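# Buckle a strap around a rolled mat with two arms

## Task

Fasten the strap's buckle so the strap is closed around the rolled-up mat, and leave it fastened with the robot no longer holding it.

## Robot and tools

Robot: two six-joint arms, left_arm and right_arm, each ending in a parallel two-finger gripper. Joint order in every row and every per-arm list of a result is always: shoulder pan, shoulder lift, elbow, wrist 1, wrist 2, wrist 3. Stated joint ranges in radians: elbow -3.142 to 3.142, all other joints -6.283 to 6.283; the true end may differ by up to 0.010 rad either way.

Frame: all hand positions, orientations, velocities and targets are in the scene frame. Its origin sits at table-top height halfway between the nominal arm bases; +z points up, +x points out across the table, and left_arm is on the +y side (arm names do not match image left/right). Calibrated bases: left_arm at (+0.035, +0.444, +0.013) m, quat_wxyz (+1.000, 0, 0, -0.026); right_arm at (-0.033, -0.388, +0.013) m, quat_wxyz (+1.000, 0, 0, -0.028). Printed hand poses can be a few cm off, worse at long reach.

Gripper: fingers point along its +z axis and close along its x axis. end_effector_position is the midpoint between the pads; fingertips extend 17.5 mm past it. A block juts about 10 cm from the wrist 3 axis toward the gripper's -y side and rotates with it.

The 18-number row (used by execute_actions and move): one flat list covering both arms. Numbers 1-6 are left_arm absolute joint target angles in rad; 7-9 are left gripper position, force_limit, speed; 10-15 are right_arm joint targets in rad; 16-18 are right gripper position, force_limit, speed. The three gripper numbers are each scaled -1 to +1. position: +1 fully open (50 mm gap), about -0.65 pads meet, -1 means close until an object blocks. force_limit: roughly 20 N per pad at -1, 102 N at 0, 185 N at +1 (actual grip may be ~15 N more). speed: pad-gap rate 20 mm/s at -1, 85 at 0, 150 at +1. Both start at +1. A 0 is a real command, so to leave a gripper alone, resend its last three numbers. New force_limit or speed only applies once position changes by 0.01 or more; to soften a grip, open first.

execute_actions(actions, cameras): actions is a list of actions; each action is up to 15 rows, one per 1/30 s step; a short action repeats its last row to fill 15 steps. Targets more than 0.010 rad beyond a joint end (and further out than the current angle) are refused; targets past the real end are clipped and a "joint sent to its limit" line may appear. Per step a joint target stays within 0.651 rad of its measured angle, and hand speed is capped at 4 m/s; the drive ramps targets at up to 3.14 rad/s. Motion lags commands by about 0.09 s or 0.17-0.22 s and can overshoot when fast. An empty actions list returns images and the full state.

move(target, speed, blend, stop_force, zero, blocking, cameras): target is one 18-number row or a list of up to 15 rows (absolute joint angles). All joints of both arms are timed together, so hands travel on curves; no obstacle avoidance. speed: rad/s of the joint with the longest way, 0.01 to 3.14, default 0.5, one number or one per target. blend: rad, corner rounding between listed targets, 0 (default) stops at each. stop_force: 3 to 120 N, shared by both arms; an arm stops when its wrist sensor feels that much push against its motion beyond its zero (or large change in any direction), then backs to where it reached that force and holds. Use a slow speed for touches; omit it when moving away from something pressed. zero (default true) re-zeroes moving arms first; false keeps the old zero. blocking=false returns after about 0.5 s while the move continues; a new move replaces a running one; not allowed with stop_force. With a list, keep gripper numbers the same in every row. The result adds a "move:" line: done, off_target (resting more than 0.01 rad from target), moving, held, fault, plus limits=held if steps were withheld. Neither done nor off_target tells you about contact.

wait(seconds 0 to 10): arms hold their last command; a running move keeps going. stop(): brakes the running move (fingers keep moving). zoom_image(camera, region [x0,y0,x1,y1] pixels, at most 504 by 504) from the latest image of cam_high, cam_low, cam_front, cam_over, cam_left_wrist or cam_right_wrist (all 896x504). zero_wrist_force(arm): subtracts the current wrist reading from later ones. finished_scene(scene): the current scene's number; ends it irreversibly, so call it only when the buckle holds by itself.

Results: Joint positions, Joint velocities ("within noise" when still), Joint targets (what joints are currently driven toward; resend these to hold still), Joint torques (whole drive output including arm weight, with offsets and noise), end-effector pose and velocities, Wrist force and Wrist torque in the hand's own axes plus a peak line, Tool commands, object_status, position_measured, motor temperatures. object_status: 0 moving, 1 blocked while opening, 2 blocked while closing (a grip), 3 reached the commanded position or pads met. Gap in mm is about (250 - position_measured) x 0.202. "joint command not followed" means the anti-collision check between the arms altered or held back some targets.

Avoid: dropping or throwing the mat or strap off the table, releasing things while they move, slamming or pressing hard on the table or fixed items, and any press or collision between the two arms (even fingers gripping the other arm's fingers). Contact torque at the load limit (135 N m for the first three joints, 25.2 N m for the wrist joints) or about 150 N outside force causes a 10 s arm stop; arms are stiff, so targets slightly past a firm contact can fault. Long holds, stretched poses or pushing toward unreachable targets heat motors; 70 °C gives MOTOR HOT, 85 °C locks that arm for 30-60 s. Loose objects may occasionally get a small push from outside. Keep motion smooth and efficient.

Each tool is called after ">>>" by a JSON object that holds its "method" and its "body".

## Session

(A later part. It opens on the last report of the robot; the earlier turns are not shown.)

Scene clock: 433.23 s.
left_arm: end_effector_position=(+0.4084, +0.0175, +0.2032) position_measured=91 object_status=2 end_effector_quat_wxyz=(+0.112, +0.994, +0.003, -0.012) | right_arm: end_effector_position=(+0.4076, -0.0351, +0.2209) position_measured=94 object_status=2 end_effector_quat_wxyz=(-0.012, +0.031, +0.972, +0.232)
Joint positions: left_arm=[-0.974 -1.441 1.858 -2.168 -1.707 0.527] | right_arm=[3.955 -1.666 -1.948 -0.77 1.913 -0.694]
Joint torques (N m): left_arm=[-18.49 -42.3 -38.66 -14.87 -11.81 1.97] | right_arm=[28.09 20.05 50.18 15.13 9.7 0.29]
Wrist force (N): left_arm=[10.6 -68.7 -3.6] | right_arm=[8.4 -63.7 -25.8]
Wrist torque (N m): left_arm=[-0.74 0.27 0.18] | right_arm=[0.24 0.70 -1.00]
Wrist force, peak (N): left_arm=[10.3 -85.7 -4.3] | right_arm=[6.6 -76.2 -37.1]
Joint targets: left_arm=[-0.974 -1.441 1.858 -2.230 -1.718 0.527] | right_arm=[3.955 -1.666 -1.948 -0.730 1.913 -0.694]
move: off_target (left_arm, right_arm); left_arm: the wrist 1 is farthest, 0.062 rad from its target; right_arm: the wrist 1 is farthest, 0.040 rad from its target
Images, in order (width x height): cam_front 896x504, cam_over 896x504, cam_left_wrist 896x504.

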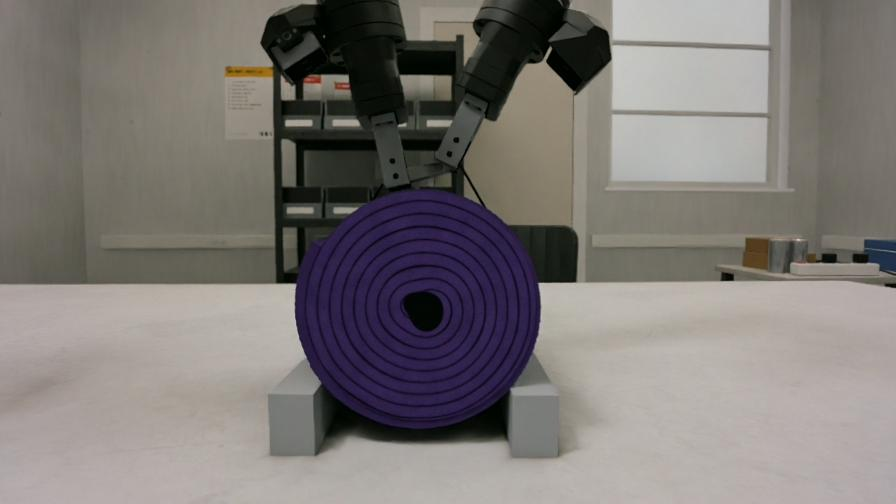

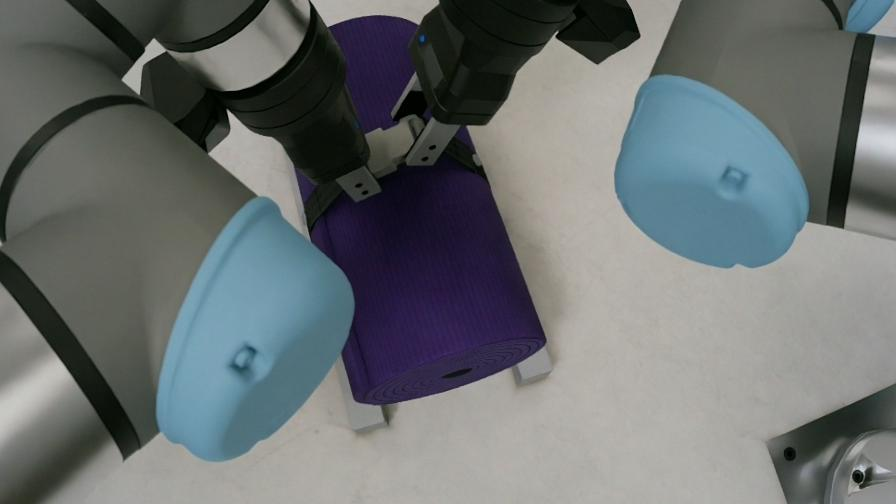

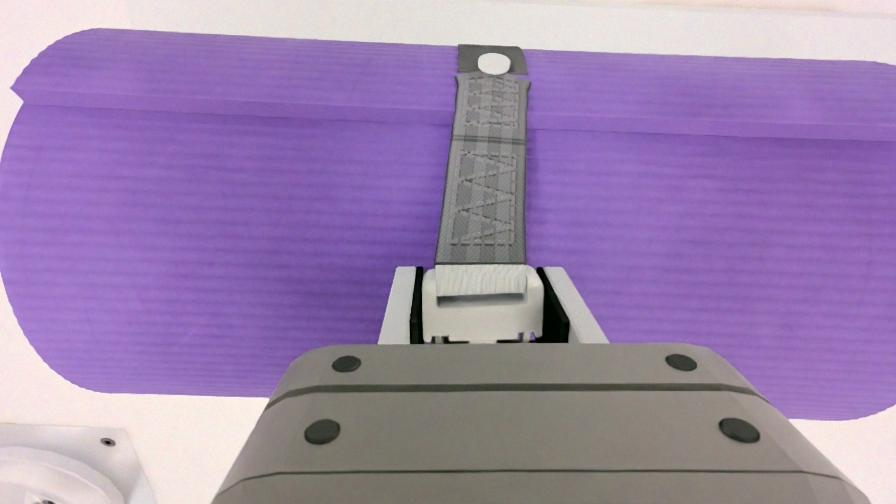

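>>> {"method": "move", "body": {"target": [-0.957,-1.459,1.886,-2.196,-1.722,0.543,-1,1,-1,3.955,-1.666,-1.948,-0.760,1.913,-0.694,-1,1,-1], "speed": 0.03, "stop_force": 70, "cameras": ["cam_front","cam_over","cam_left_wrist"]}}

>>> {"method": "zoom_image", "body": {"camera": "cam_front", "region": [340, 120, 480, 220]}}

>>> {"method": "zoom_image", "body": {"camera": "cam_left_wrist", "region": [360, 180, 600, 350]}}

>>> {"method": "zoom_image", "body": {"camera": "cam_over", "region": [320, 100, 420, 190]}}

Scene clock: 444.97 s.
left_arm: end_effector_position=(+0.4101, +0.0227, +0.2052) position_measured=91 object_status=2 end_effector_quat_wxyz=(+0.126, +0.992, +0.002, -0.010) | right_arm: end_effector_position=(+0.4095, -0.0331, +0.2233) position_measured=94 object_status=2 end_effector_quat_wxyz=(-0.008, +0.029, +0.971, +0.237)
Joint positions: left_arm=[-0.959 -1.457 1.882 -2.202 -1.722 0.541] | right_arm=[3.955 -1.666 -1.948 -0.757 1.913 -0.694]
Joint torques (N m): left_arm=[-14.74 -27.4 -27.89 -3.26 -1.72 -2.91] | right_arm=[-13.88 25.44 28.2 8.49 -4.56 0.36]
Wrist force (N): left_arm=[15.3 3.4 7.0] | right_arm=[17.0 -4.7 11.6]
Wrist torque (N m): left_arm=[0.20 0.26 -0.12] | right_arm=[-0.40 0.90 -0.98]
Wrist force, peak (N): left_arm=[11.0 -69.0 -2.5] | right_arm=[8.5 -63.7 -25.8]
Joint targets: left_arm=[-0.959 -1.456 1.882 -2.202 -1.722 0.541] | right_arm=[3.955 -1.666 -1.948 -0.757 1.913 -0.694]
move: contact (left_arm, right_arm)
Images, in order (width x height): cam_front 896x504, cam_over 896x504, cam_left_wrist 896x504.

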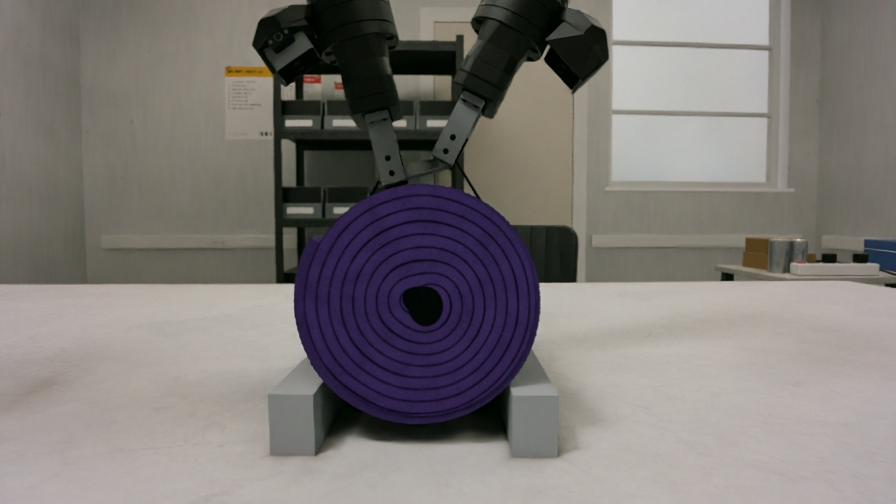

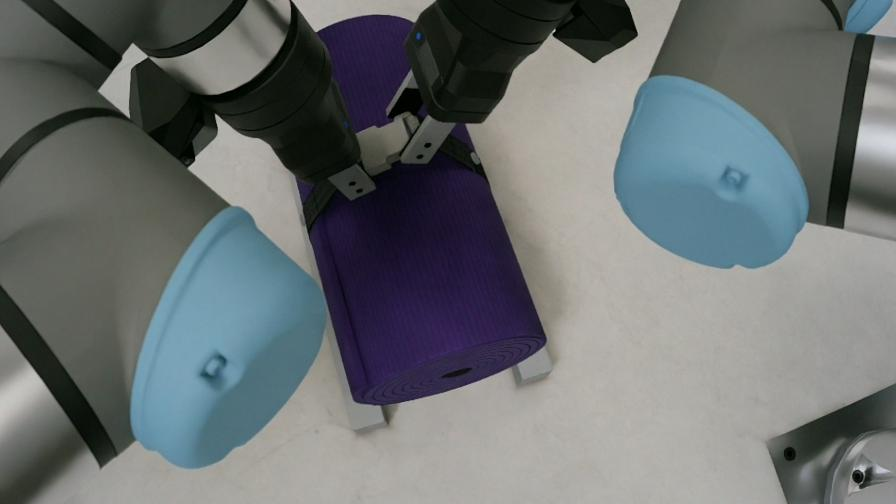

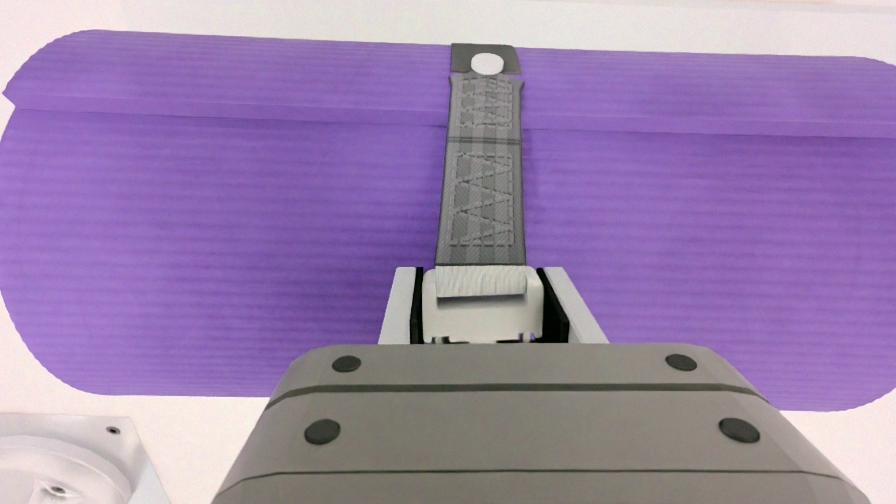

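Scaled by 3.600.

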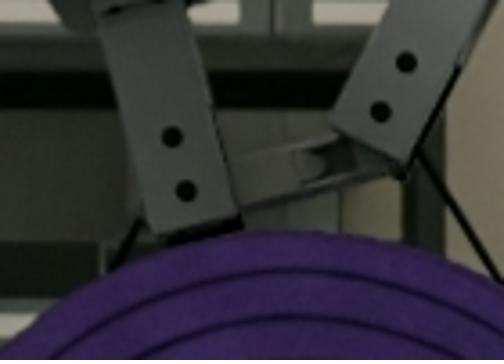

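Scaled by 2.100.

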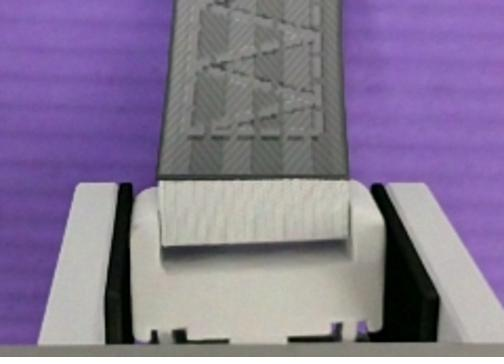

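Scaled by 5.040.

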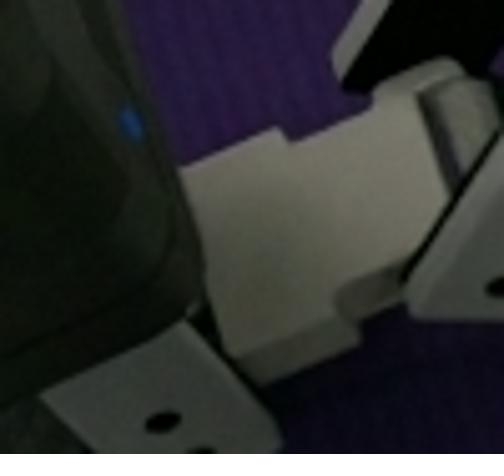

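>>> {"method": "move", "body": {"target": [-0.953,-1.463,1.893,-2.198,-1.723,0.547,-1,1,-1,3.955,-1.666,-1.948,-0.757,1.913,-0.694,-1,1,-1], "speed": 0.03, "stop_force": 30, "cameras": ["cam_front","cam_left_wrist"]}}

>>> {"method": "zoom_image", "body": {"camera": "cam_front", "region": [340, 120, 480, 220]}}

>>> {"method": "zoom_image", "body": {"camera": "cam_left_wrist", "region": [360, 180, 600, 350]}}

Scene clock: 450.47 s.
left_arm: end_effector_position=(+0.4100, +0.0238, +0.2049) position_measured=91 object_status=2 end_effector_quat_wxyz=(+0.126, +0.992, +0.002, -0.011) | right_arm: end_effector_position=(+0.4095, -0.0333, +0.2232) position_measured=94 object_status=2 end_effector_quat_wxyz=(-0.008, +0.029, +0.971, +0.237)
Joint positions: left_arm=[-0.958 -1.458 1.884 -2.202 -1.722 0.542] | right_arm=[3.955 -1.666 -1.948 -0.757 1.913 -0.694]
Joint torques (N m): left_arm=[-4.94 -24.33 -18.07 5.49 1.43 -2.68] | right_arm=[-27.14 46.68 20.5 4.52 -8.77 0.36]
Wrist force (N): left_arm=[16.2 28.5 7.1] | right_arm=[18.4 14.7 28.0]
Wrist torque (N m): left_arm=[0.32 0.32 -0.13] | right_arm=[-0.24 0.95 -0.95]
Wrist force, peak (N): left_arm=[16.8 40.5 6.4] | right_arm=[20.1 22.9 36.6]
Joint targets: left_arm=[-0.958 -1.458 1.884 -2.202 -1.722 0.542] | right_arm=[3.955 -1.666 -1.948 -0.757 1.913 -0.694]
move: contact (left_arm)
Images, in order (width x height): cam_front 896x504, cam_left_wrist 896x504.

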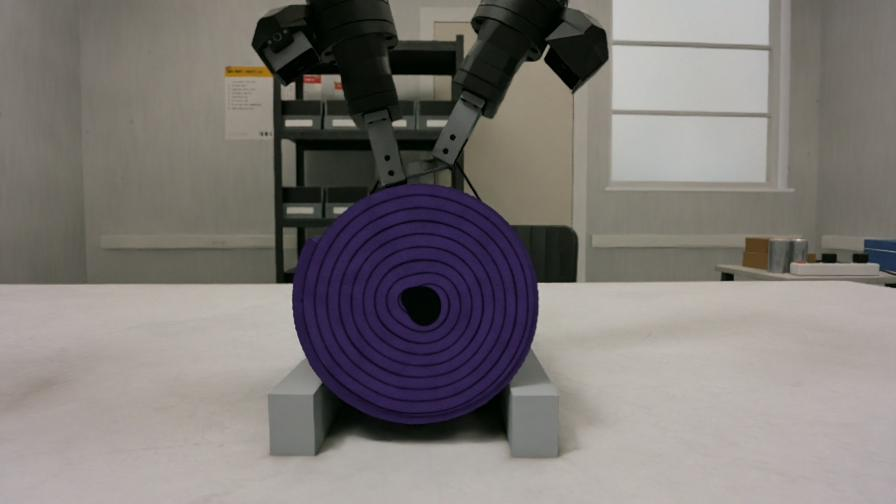

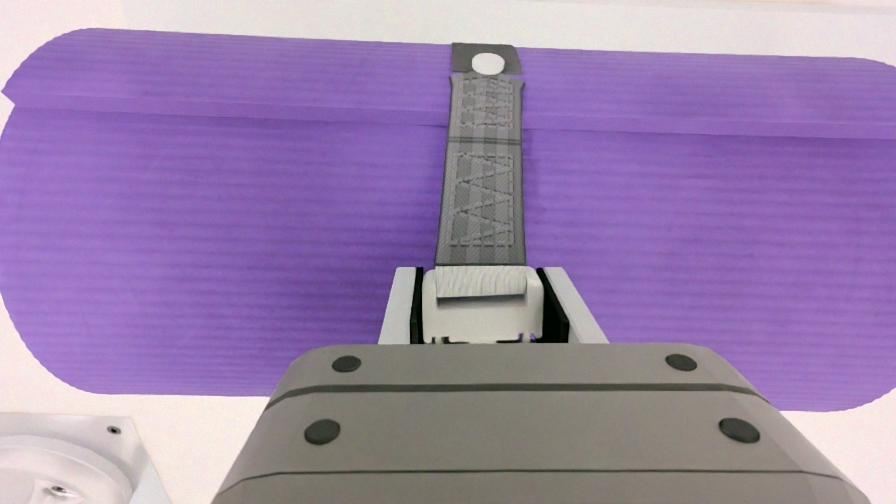

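Scaled by 3.600.

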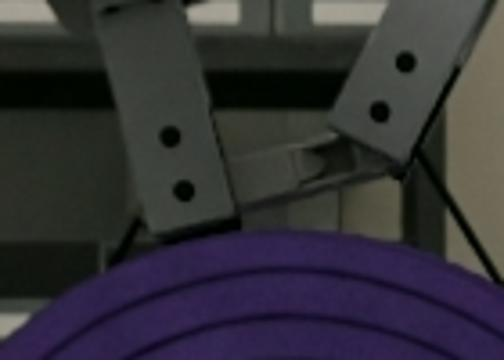

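Scaled by 2.100.

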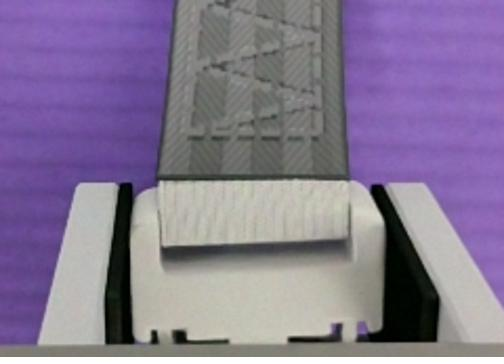

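>>> {"method": "move", "body": {"target": [-0.961,-1.455,1.879,-2.203,-1.722,0.539,-1,1,-1,3.955,-1.666,-1.948,-0.757,1.913,-0.694,-1,1,-1], "speed": 0.05}}

>>> {"method": "move", "body": {"target": [-0.961,-1.455,1.879,-2.203,-1.722,0.539,0.7,1,-1,3.955,-1.666,-1.948,-0.757,1.913,-0.694,-1,1,-1]}}

>>> {"method": "move", "body": {"target": [-0.961,-1.605,1.879,-2.053,-1.722,0.539,0.7,1,-1,3.955,-1.666,-1.948,-0.757,1.913,-0.694,-1,1,-1], "speed": 0.3, "cameras": ["cam_front","cam_over","cam_left_wrist"]}}

>>> {"method": "zoom_image", "body": {"camera": "cam_left_wrist", "region": [360, 180, 600, 350]}}

>>> {"method": "zoom_image", "body": {"camera": "cam_over", "region": [310, 100, 410, 190]}}

>>> {"method": "zoom_image", "body": {"camera": "cam_front", "region": [340, 120, 480, 220]}}

Scene clock: 456.70 s.
left_arm: end_effector_position=(+0.4102, +0.0210, +0.2059) position_measured=91 object_status=2 end_effector_quat_wxyz=(+0.127, +0.992, +0.002, -0.010) | right_arm: end_effector_position=(+0.4096, -0.0335, +0.2232) position_measured=94 object_status=2 end_effector_quat_wxyz=(-0.008, +0.030, +0.971, +0.237)
Joint positions: left_arm=[-0.961 -1.455 1.879 -2.203 -1.722 0.539] | right_arm=[3.955 -1.666 -1.948 -0.757 1.913 -0.694]
Joint torques (N m): left_arm=[-29.95 -40.2 -44.87 -12.79 -10.76 -2.12] | right_arm=[5.99 31.7 28.9 11.82 1.25 0.46]
Wrist force (N): left_arm=[18.7 -39.9 9.9] | right_arm=[18.0 -34.6 -17.7]
Wrist torque (N m): left_arm=[-0.27 0.27 -0.04] | right_arm=[-0.47 1.04 -1.07]
Wrist force, peak (N): left_arm=[18.8 -39.9 10.4] | right_arm=[18.4 -34.4 -17.9]
Joint targets: left_arm=[-0.961 -1.455 1.879 -2.203 -1.722 0.539] | right_arm=[3.955 -1.666 -1.948 -0.757 1.913 -0.694]
move: done

Scene clock: 457.37 s.
left_arm: end_effector_position=(+0.4101, +0.0208, +0.2061) position_measured=48 object_status=0 end_effector_quat_wxyz=(+0.128, +0.992, +0.001, -0.010) | right_arm: end_effector_position=(+0.4094, -0.0333, +0.2232) position_measured=94 object_status=2 end_effector_quat_wxyz=(-0.008, +0.029, +0.971, +0.237)
Joint positions: left_arm=[-0.961 -1.455 1.879 -2.203 -1.722 0.539] | right_arm=[3.955 -1.666 -1.948 -0.757 1.913 -0.694]
Joint torques (N m): left_arm=[4.18 -37.68 -20.47 -1.29 1.86 0.77] | right_arm=[3.61 23.99 39.28 5.13 3.22 0.47]
Wrist force (N): left_arm=[-2.0 -2.3 1.7] | right_arm=[0.4 -12.5 12.6]
Wrist torque (N m): left_arm=[-0.23 0.18 -0.19] | right_arm=[-0.62 -0.12 -0.42]
Wrist force, peak (N): left_arm=[18.7 -40.2 9.6] | right_arm=[17.9 -35.0 -17.2]
Joint targets: left_arm=[-0.961 -1.455 1.879 -2.203 -1.722 0.539] | right_arm=[3.955 -1.666 -1.948 -0.757 1.913 -0.694]
move: done

Scene clock: 458.33 s.
left_arm: end_effector_position=(+0.3871, +0.0578, +0.2638) position_measured=48 object_status=3 end_effector_quat_wxyz=(+0.128, +0.992, +0.002, -0.010) | right_arm: end_effector_position=(+0.4095, -0.0333, +0.2232) position_measured=94 object_status=2 end_effector_quat_wxyz=(-0.008, +0.029, +0.971, +0.237)
Joint positions: left_arm=[-0.961 -1.605 1.879 -2.053 -1.722 0.539] | right_arm=[3.955 -1.666 -1.948 -0.757 1.913 -0.694]
Joint torques (N m): left_arm=[3.52 -29.22 -19.4 -3.99 -1.99 2.52] | right_arm=[-7.52 28.81 26.46 7.93 -0.51 0.52]
Wrist force (N): left_arm=[-2.3 -1.9 1.2] | right_arm=[0.9 -12.1 11.7]
Wrist torque (N m): left_arm=[-0.18 0.21 -0.20] | right_arm=[-0.64 -0.12 -0.45]
Wrist force, peak (N): left_arm=[19.2 1.7 12.1] | right_arm=[20.1 -5.6 8.6]
Joint targets: left_arm=[-0.961 -1.605 1.879 -2.053 -1.722 0.539] | right_arm=[3.955 -1.666 -1.948 -0.757 1.913 -0.694]
move: done
Images, in order (width x height): cam_front 896x504, cam_over 896x504, cam_left_wrist 896x504.

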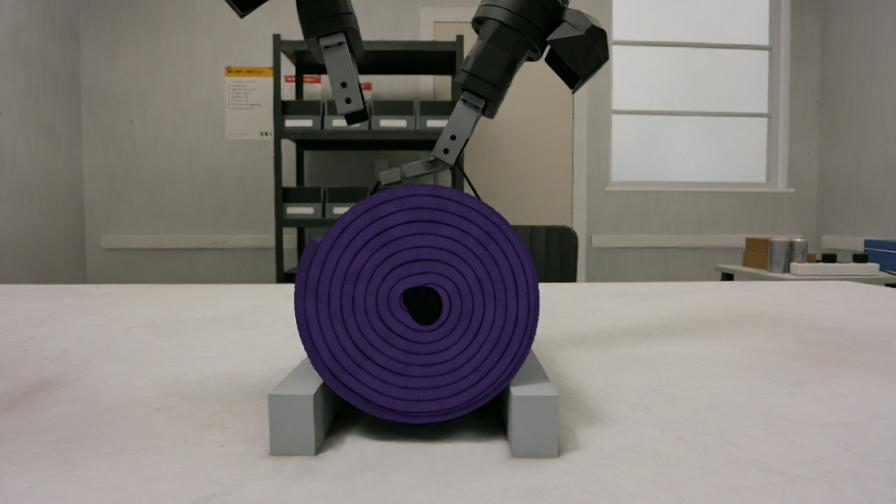

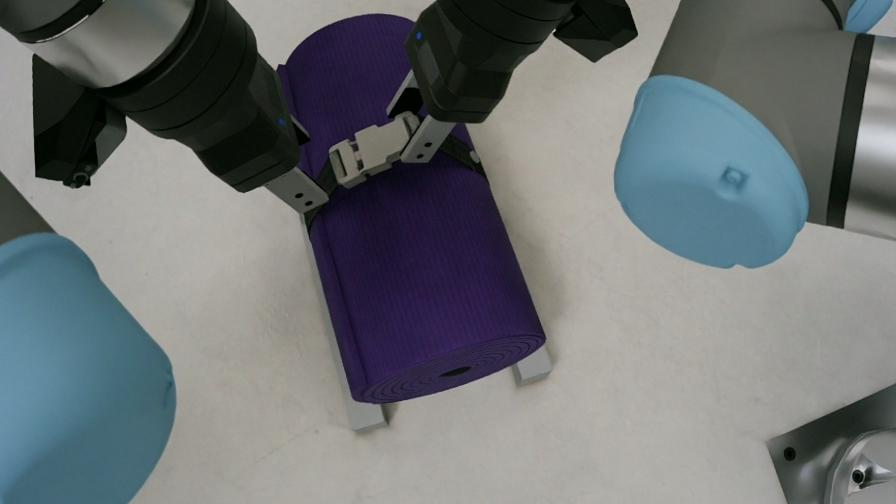

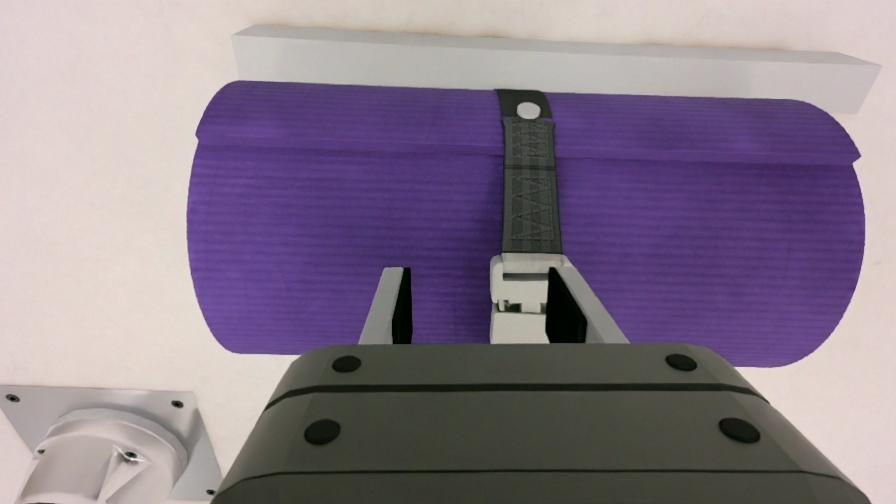

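Scaled by 2.100.

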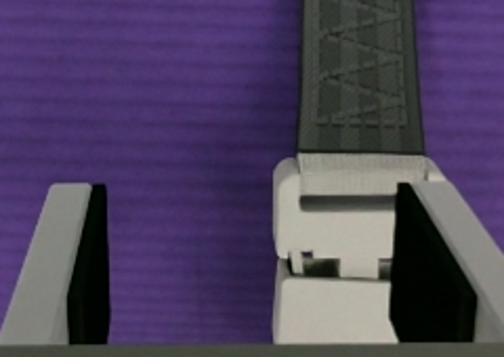

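Scaled by 5.040.

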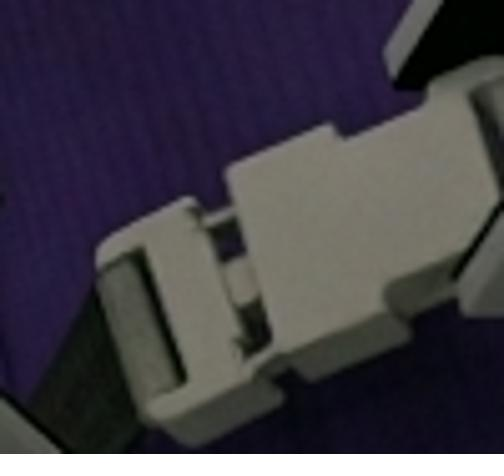

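Scaled by 3.600.

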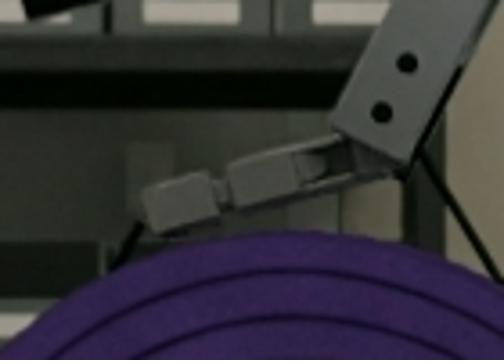

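>>> {"method": "move", "body": {"target": [-0.961,-1.605,1.879,-2.053,-1.722,0.539,0.7,1,-1,3.955,-1.666,-1.948,-0.757,1.913,-0.694,0.7,1,-1]}}

>>> {"method": "move", "body": {"target": [[-0.85,-1.605,2.1,-2.6,-1.9,0.58,0.7,1,-1,3.91,-1.53,-1.97,-0.87,2.0,-0.70,0.7,1,-1],[-0.7276,-1.4394,2.267,-3.1228,-2.1614,0.62,0.7,1,-1,3.7076,-1.8047,-2.1937,-0.115,2.3602,-0.745,0.7,1,-1]], "speed": 0.4, "blend": 0.05, "cameras": ["cam_front","cam_over","cam_left_wrist","cam_right_wrist"]}}

>>> {"method": "zoom_image", "body": {"camera": "cam_over", "region": [310, 100, 450, 210]}}

>>> {"method": "zoom_image", "body": {"camera": "cam_front", "region": [320, 90, 520, 240]}}

Scene clock: 477.27 s.
left_arm: end_effector_position=(+0.3871, +0.0579, +0.2638) position_measured=48 object_status=3 end_effector_quat_wxyz=(+0.128, +0.992, +0.002, -0.010) | right_arm: end_effector_position=(+0.4095, -0.0333, +0.2233) position_measured=48 object_status=3 end_effector_quat_wxyz=(-0.008, +0.029, +0.971, +0.237)
Joint positions: left_arm=[-0.961 -1.605 1.879 -2.053 -1.722 0.539] | right_arm=[3.955 -1.666 -1.948 -0.757 1.913 -0.694]
Joint torques (N m): left_arm=[-3.62 -33.89 -19.88 -1.25 1.59 2.44] | right_arm=[-2.64 19.38 26.88 2.32 -0.5 0.57]
Wrist force (N): left_arm=[-2.1 -1.7 1.5] | right_arm=[-1.7 -5.5 -0.6]
Wrist torque (N m): left_arm=[-0.15 0.19 -0.20] | right_arm=[-1.01 0.32 -0.49]
Wrist force, peak (N): left_arm=[-2.4 -1.9 1.5] | right_arm=[0.3 -13.2 13.1]
Joint targets: left_arm=[-0.961 -1.605 1.879 -2.053 -1.722 0.539] | right_arm=[3.955 -1.666 -1.948 -0.757 1.913 -0.694]
move: done

Scene clock: 481.03 s.
left_arm: end_effector_position=(+0.4105, +0.0574, +0.2126) position_measured=48 object_status=3 end_effector_quat_wxyz=(+0.434, +0.900, -0.026, +0.013) | right_arm: end_effector_position=(+0.4139, -0.0800, +0.1976) position_measured=48 object_status=3 end_effector_quat_wxyz=(-0.014, +0.027, +0.889, +0.457)
Joint positions: left_arm=[-0.727 -1.439 2.267 -3.123 -2.161 0.62] | right_arm=[3.708 -1.805 -2.194 -0.115 2.36 -0.745]
Joint torques (N m): left_arm=[-8.81 -34.73 -25.62 -2.62 0.67 -2.21] | right_arm=[5.68 35.9 25.45 5.14 -0.76 1.15]
Wrist force (N): left_arm=[-2.5 -3.4 2.1] | right_arm=[-2.6 -6.3 -0.1]
Wrist torque (N m): left_arm=[-0.41 0.36 -0.43] | right_arm=[-1.06 0.62 -0.66]
Wrist force, peak (N): left_arm=[-2.6 -3.9 2.1] | right_arm=[-2.4 -7.3 -0.3]
Joint targets: left_arm=[-0.728 -1.439 2.267 -3.123 -2.161 0.620] | right_arm=[3.708 -1.805 -2.194 -0.115 2.360 -0.745]
move: done
Images, in order (width x height): cam_front 896x504, cam_over 896x504, cam_left_wrist 896x504, cam_right_wrist 896x504.

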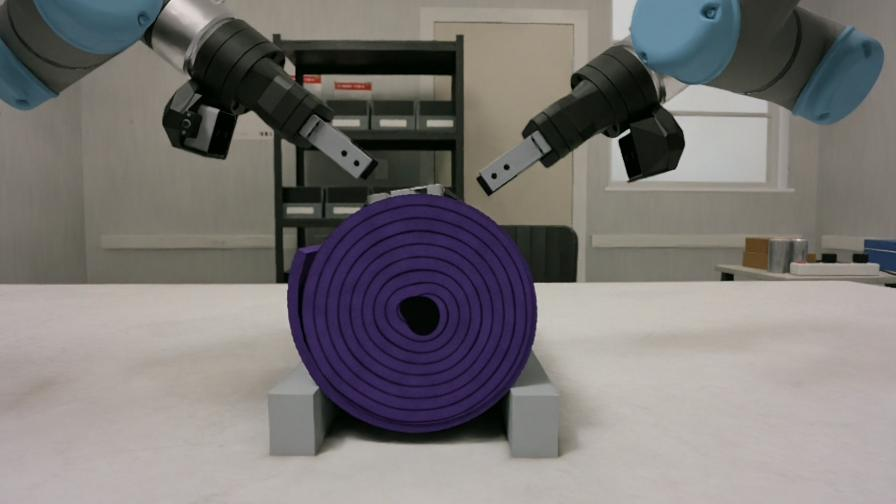

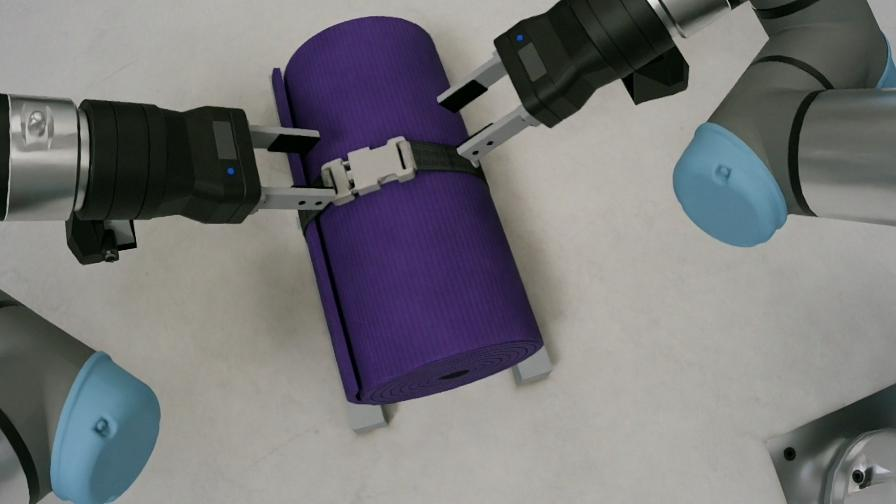

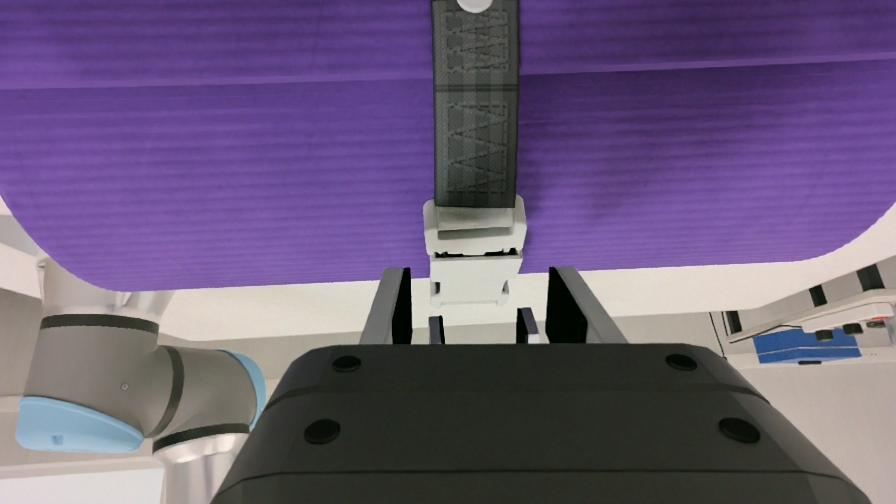

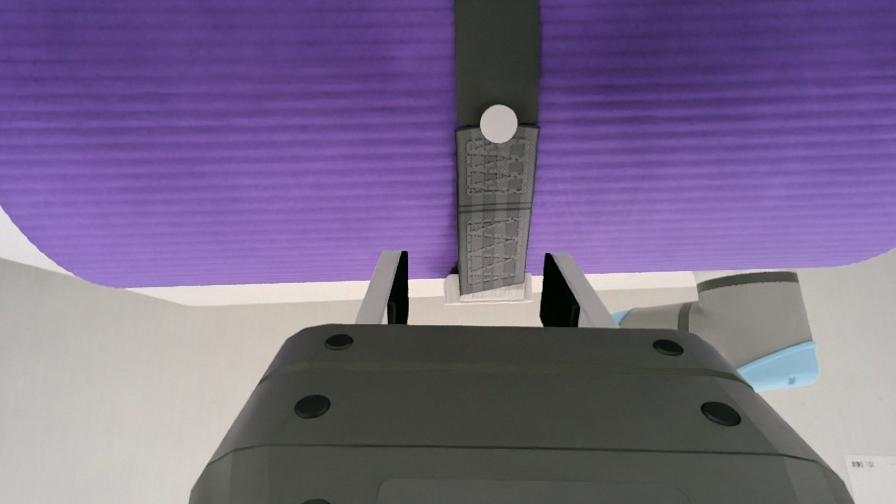

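Scaled by 3.600.

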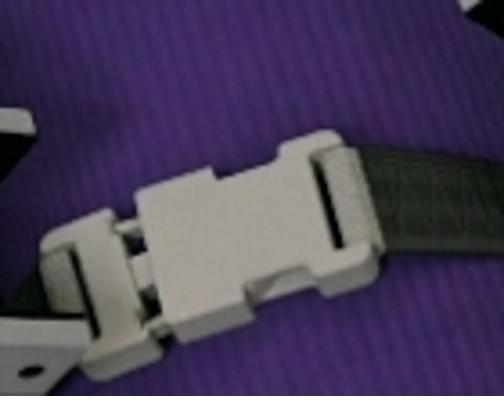

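Scaled by 2.520.

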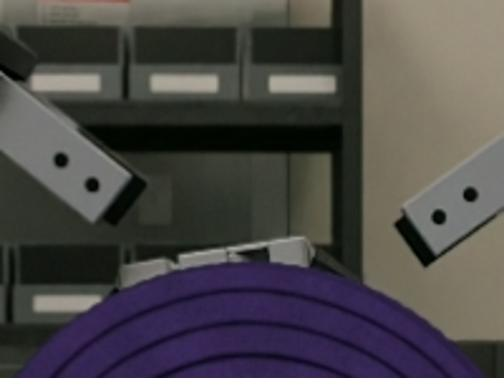

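>>> {"method": "move", "body": {"target": [-0.7675,-1.3469,2.2599,-3.2275,-2.1347,0.585,0.7,1,-1,3.8132,-1.8703,-2.1702,0.0074,2.297,-0.628,0.7,1,-1], "speed": 0.08, "stop_force": 15, "cameras": ["cam_front","cam_over","cam_left_wrist","cam_right_wrist"]}}

>>> {"method": "zoom_image", "body": {"camera": "cam_over", "region": [310, 100, 450, 210]}}

>>> {"method": "zoom_image", "body": {"camera": "cam_front", "region": [320, 90, 520, 240]}}

Scene clock: 496.77 s.
left_arm: end_effector_position=(+0.4109, +0.0339, +0.1856) position_measured=48 object_status=3 end_effector_quat_wxyz=(+0.435, +0.900, -0.026, +0.013) | right_arm: end_effector_position=(+0.4107, -0.0406, +0.1890) position_measured=48 object_status=3 end_effector_quat_wxyz=(-0.013, +0.027, +0.889, +0.457)
Joint positions: left_arm=[-0.768 -1.347 2.26 -3.227 -2.135 0.585] | right_arm=[3.788 -1.854 -2.176 -0.022 2.312 -0.656]
Joint torques (N m): left_arm=[10.96 -38.63 -12.45 -1.01 -2.88 2.54] | right_arm=[7.62 30.57 1.06 2.19 -2.37 1.05]
Wrist force (N): left_arm=[-2.4 -3.2 2.1] | right_arm=[-2.9 4.4 -7.4]
Wrist torque (N m): left_arm=[-0.38 0.36 -0.31] | right_arm=[-0.81 0.39 -0.89]
Wrist force, peak (N): left_arm=[-2.7 -3.5 2.2] | right_arm=[-1.4 1.0 -30.6]
Joint targets: left_arm=[-0.767 -1.347 2.260 -3.228 -2.135 0.585] | right_arm=[3.788 -1.854 -2.176 -0.022 2.312 -0.656]
move: contact (right_arm); right_arm: the wrist 1 is farthest, 0.029 rad from its target
Images, in order (width x height): cam_front 896x504, cam_over 896x504, cam_left_wrist 896x504, cam_right_wrist 896x504.

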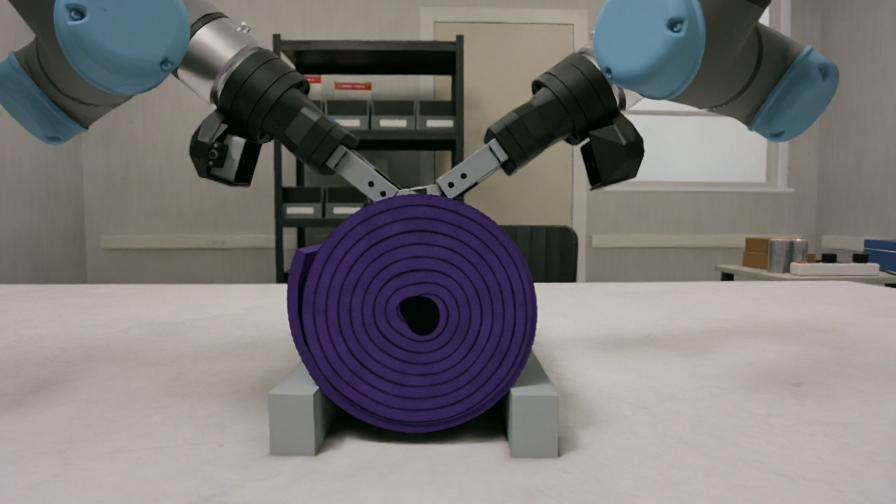

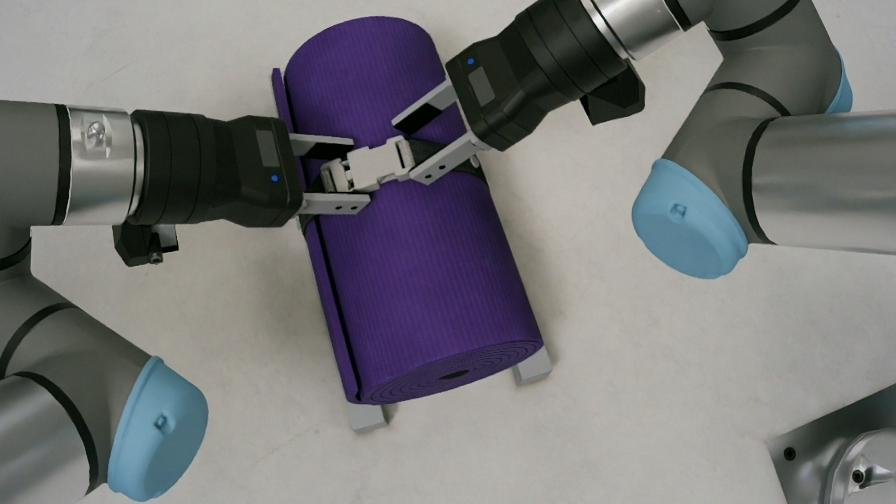

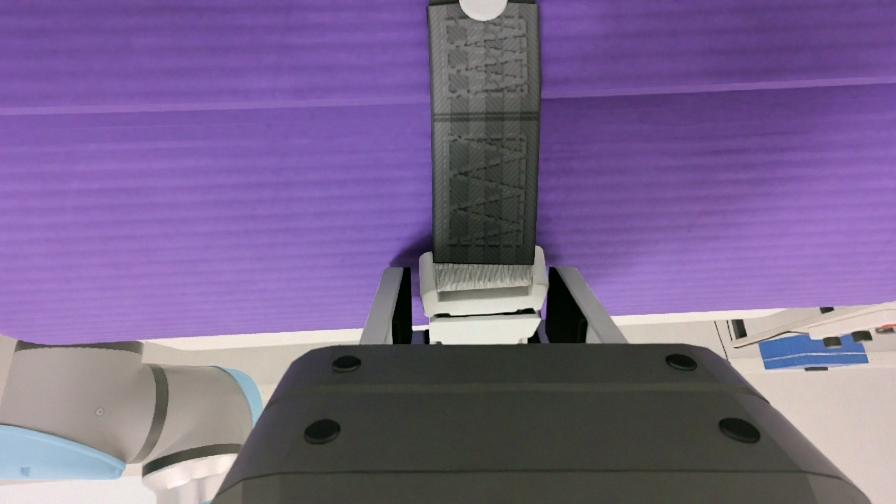

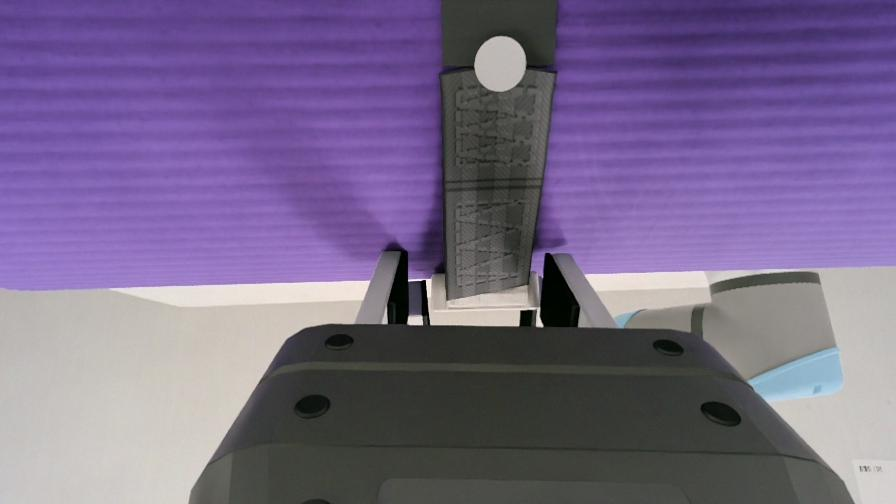

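Scaled by 3.600.

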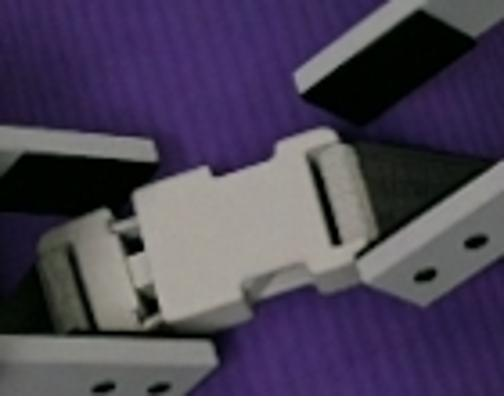

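Scaled by 2.520.

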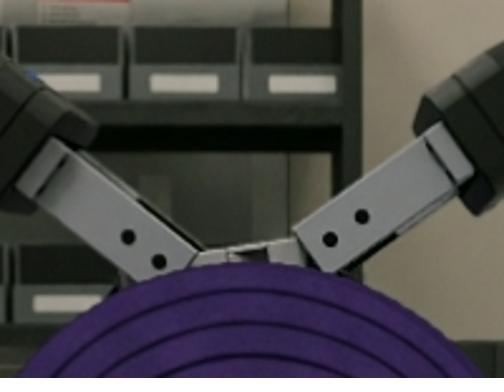

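>>> {"method": "move", "body": {"target": [-0.7575,-1.370,2.2617,-3.2014,-2.1414,0.594,0.7,1,-1,3.788,-1.8465,-2.1734,-0.0321,2.312,-0.656,0.7,1,-1], "speed": 0.08}}

>>> {"method": "move", "body": {"target": [-0.7575,-1.370,2.2617,-3.2014,-2.1414,0.594,0.7,1,-1,3.803,-1.8563,-2.1699,-0.0146,2.303,-0.639,0.7,1,-1], "speed": 0.05, "stop_force": 20, "cameras": ["cam_front","cam_over","cam_left_wrist","cam_right_wrist"]}}

>>> {"method": "zoom_image", "body": {"camera": "cam_over", "region": [310, 100, 450, 210]}}

>>> {"method": "zoom_image", "body": {"camera": "cam_front", "region": [340, 120, 480, 220]}}

Scene clock: 508.40 s.
left_arm: end_effector_position=(+0.4111, +0.0398, +0.1925) position_measured=48 object_status=3 end_effector_quat_wxyz=(+0.434, +0.900, -0.026, +0.013) | right_arm: end_effector_position=(+0.4106, -0.0405, +0.1926) position_measured=48 object_status=3 end_effector_quat_wxyz=(-0.013, +0.027, +0.889, +0.457)
Joint positions: left_arm=[-0.757 -1.37 2.262 -3.201 -2.142 0.594] | right_arm=[3.788 -1.846 -2.173 -0.032 2.312 -0.656]
Joint torques (N m): left_arm=[-5.1 -21.71 -13.56 -5.69 -1.27 0.38] | right_arm=[5.98 27.14 21.82 4.69 -1.43 1.6]
Wrist force (N): left_arm=[-2.4 -3.3 2.1] | right_arm=[-2.2 -6.2 -0.2]
Wrist torque (N m): left_arm=[-0.41 0.35 -0.43] | right_arm=[-1.05 0.57 -0.67]
Wrist force, peak (N): left_arm=[-2.6 -3.5 2.2] | right_arm=[-2.2 5.7 -8.5]
Joint targets: left_arm=[-0.758 -1.370 2.262 -3.201 -2.141 0.594] | right_arm=[3.788 -1.847 -2.173 -0.032 2.312 -0.656]
move: done

Scene clock: 509.93 s.
left_arm: end_effector_position=(+0.4110, +0.0397, +0.1924) position_measured=48 object_status=3 end_effector_quat_wxyz=(+0.434, +0.900, -0.026, +0.013) | right_arm: end_effector_position=(+0.4097, -0.0330, +0.1908) position_measured=48 object_status=3 end_effector_quat_wxyz=(-0.014, +0.027, +0.889, +0.457)
Joint positions: left_arm=[-0.758 -1.37 2.262 -3.201 -2.141 0.594] | right_arm=[3.803 -1.856 -2.17 -0.015 2.303 -0.639]
Joint torques (N m): left_arm=[-9.09 -22.13 -21.73 -6.09 1.16 -2.58] | right_arm=[-3.6 32.89 3.95 0.34 3.47 -0.88]
Wrist force (N): left_arm=[-2.5 -3.4 2.0] | right_arm=[-1.7 -0.7 -13.8]
Wrist torque (N m): left_arm=[-0.43 0.37 -0.43] | right_arm=[-0.84 0.26 -0.84]
Wrist force, peak (N): left_arm=[-2.5 -3.5 2.3] | right_arm=[-1.8 -0.4 -14.7]
Joint targets: left_arm=[-0.758 -1.370 2.262 -3.201 -2.141 0.594] | right_arm=[3.803 -1.856 -2.170 -0.015 2.303 -0.639]
move: done
Images, in order (width x height): cam_front 896x504, cam_over 896x504, cam_left_wrist 896x504, cam_right_wrist 896x504.

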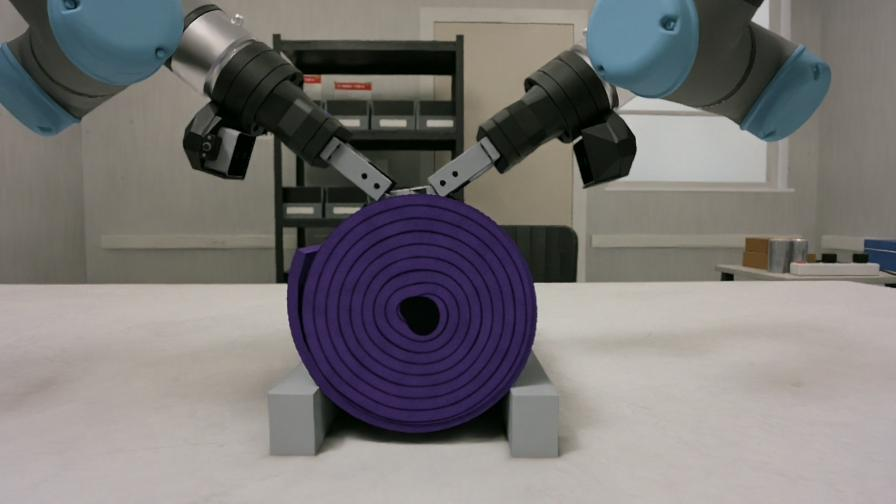

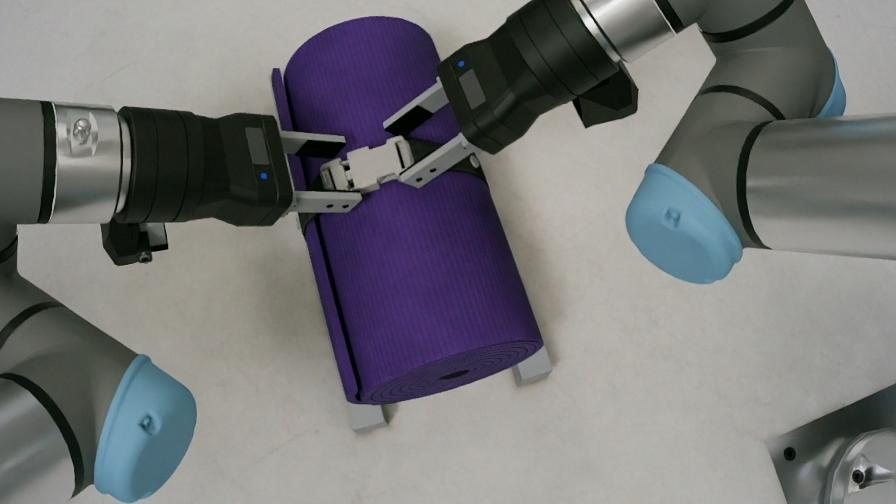

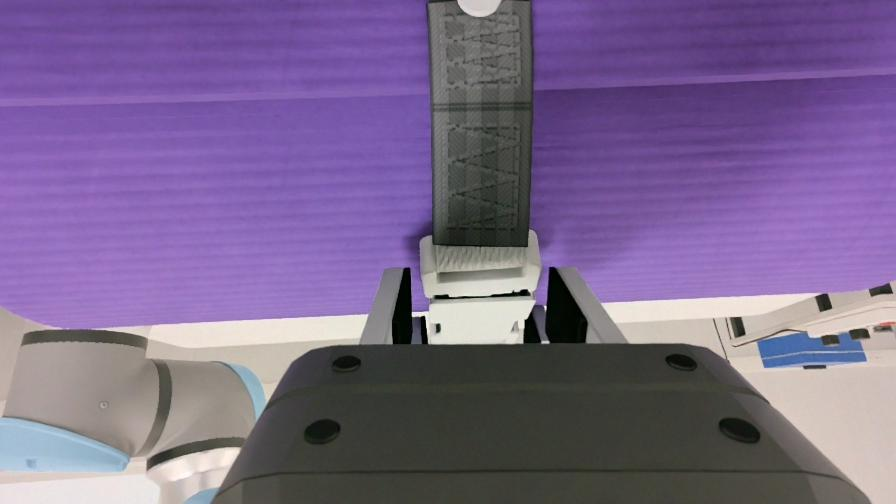

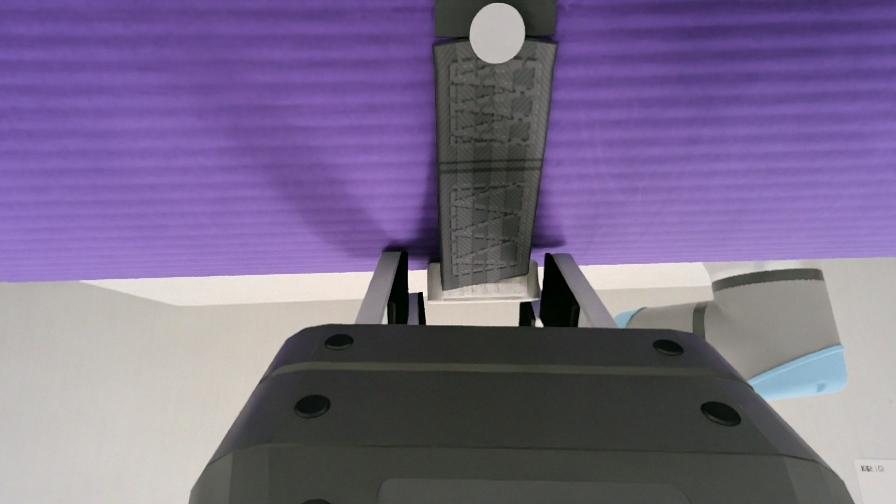

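Scaled by 3.600.

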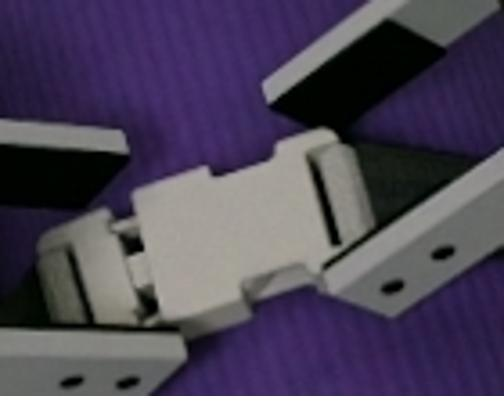

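Scaled by 3.600.

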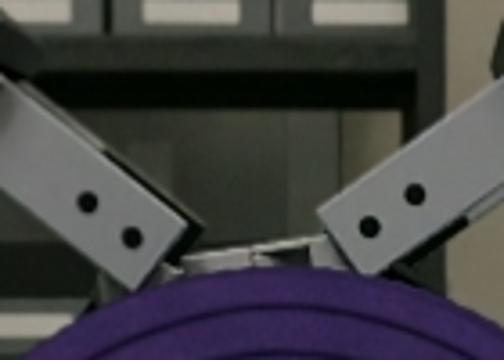

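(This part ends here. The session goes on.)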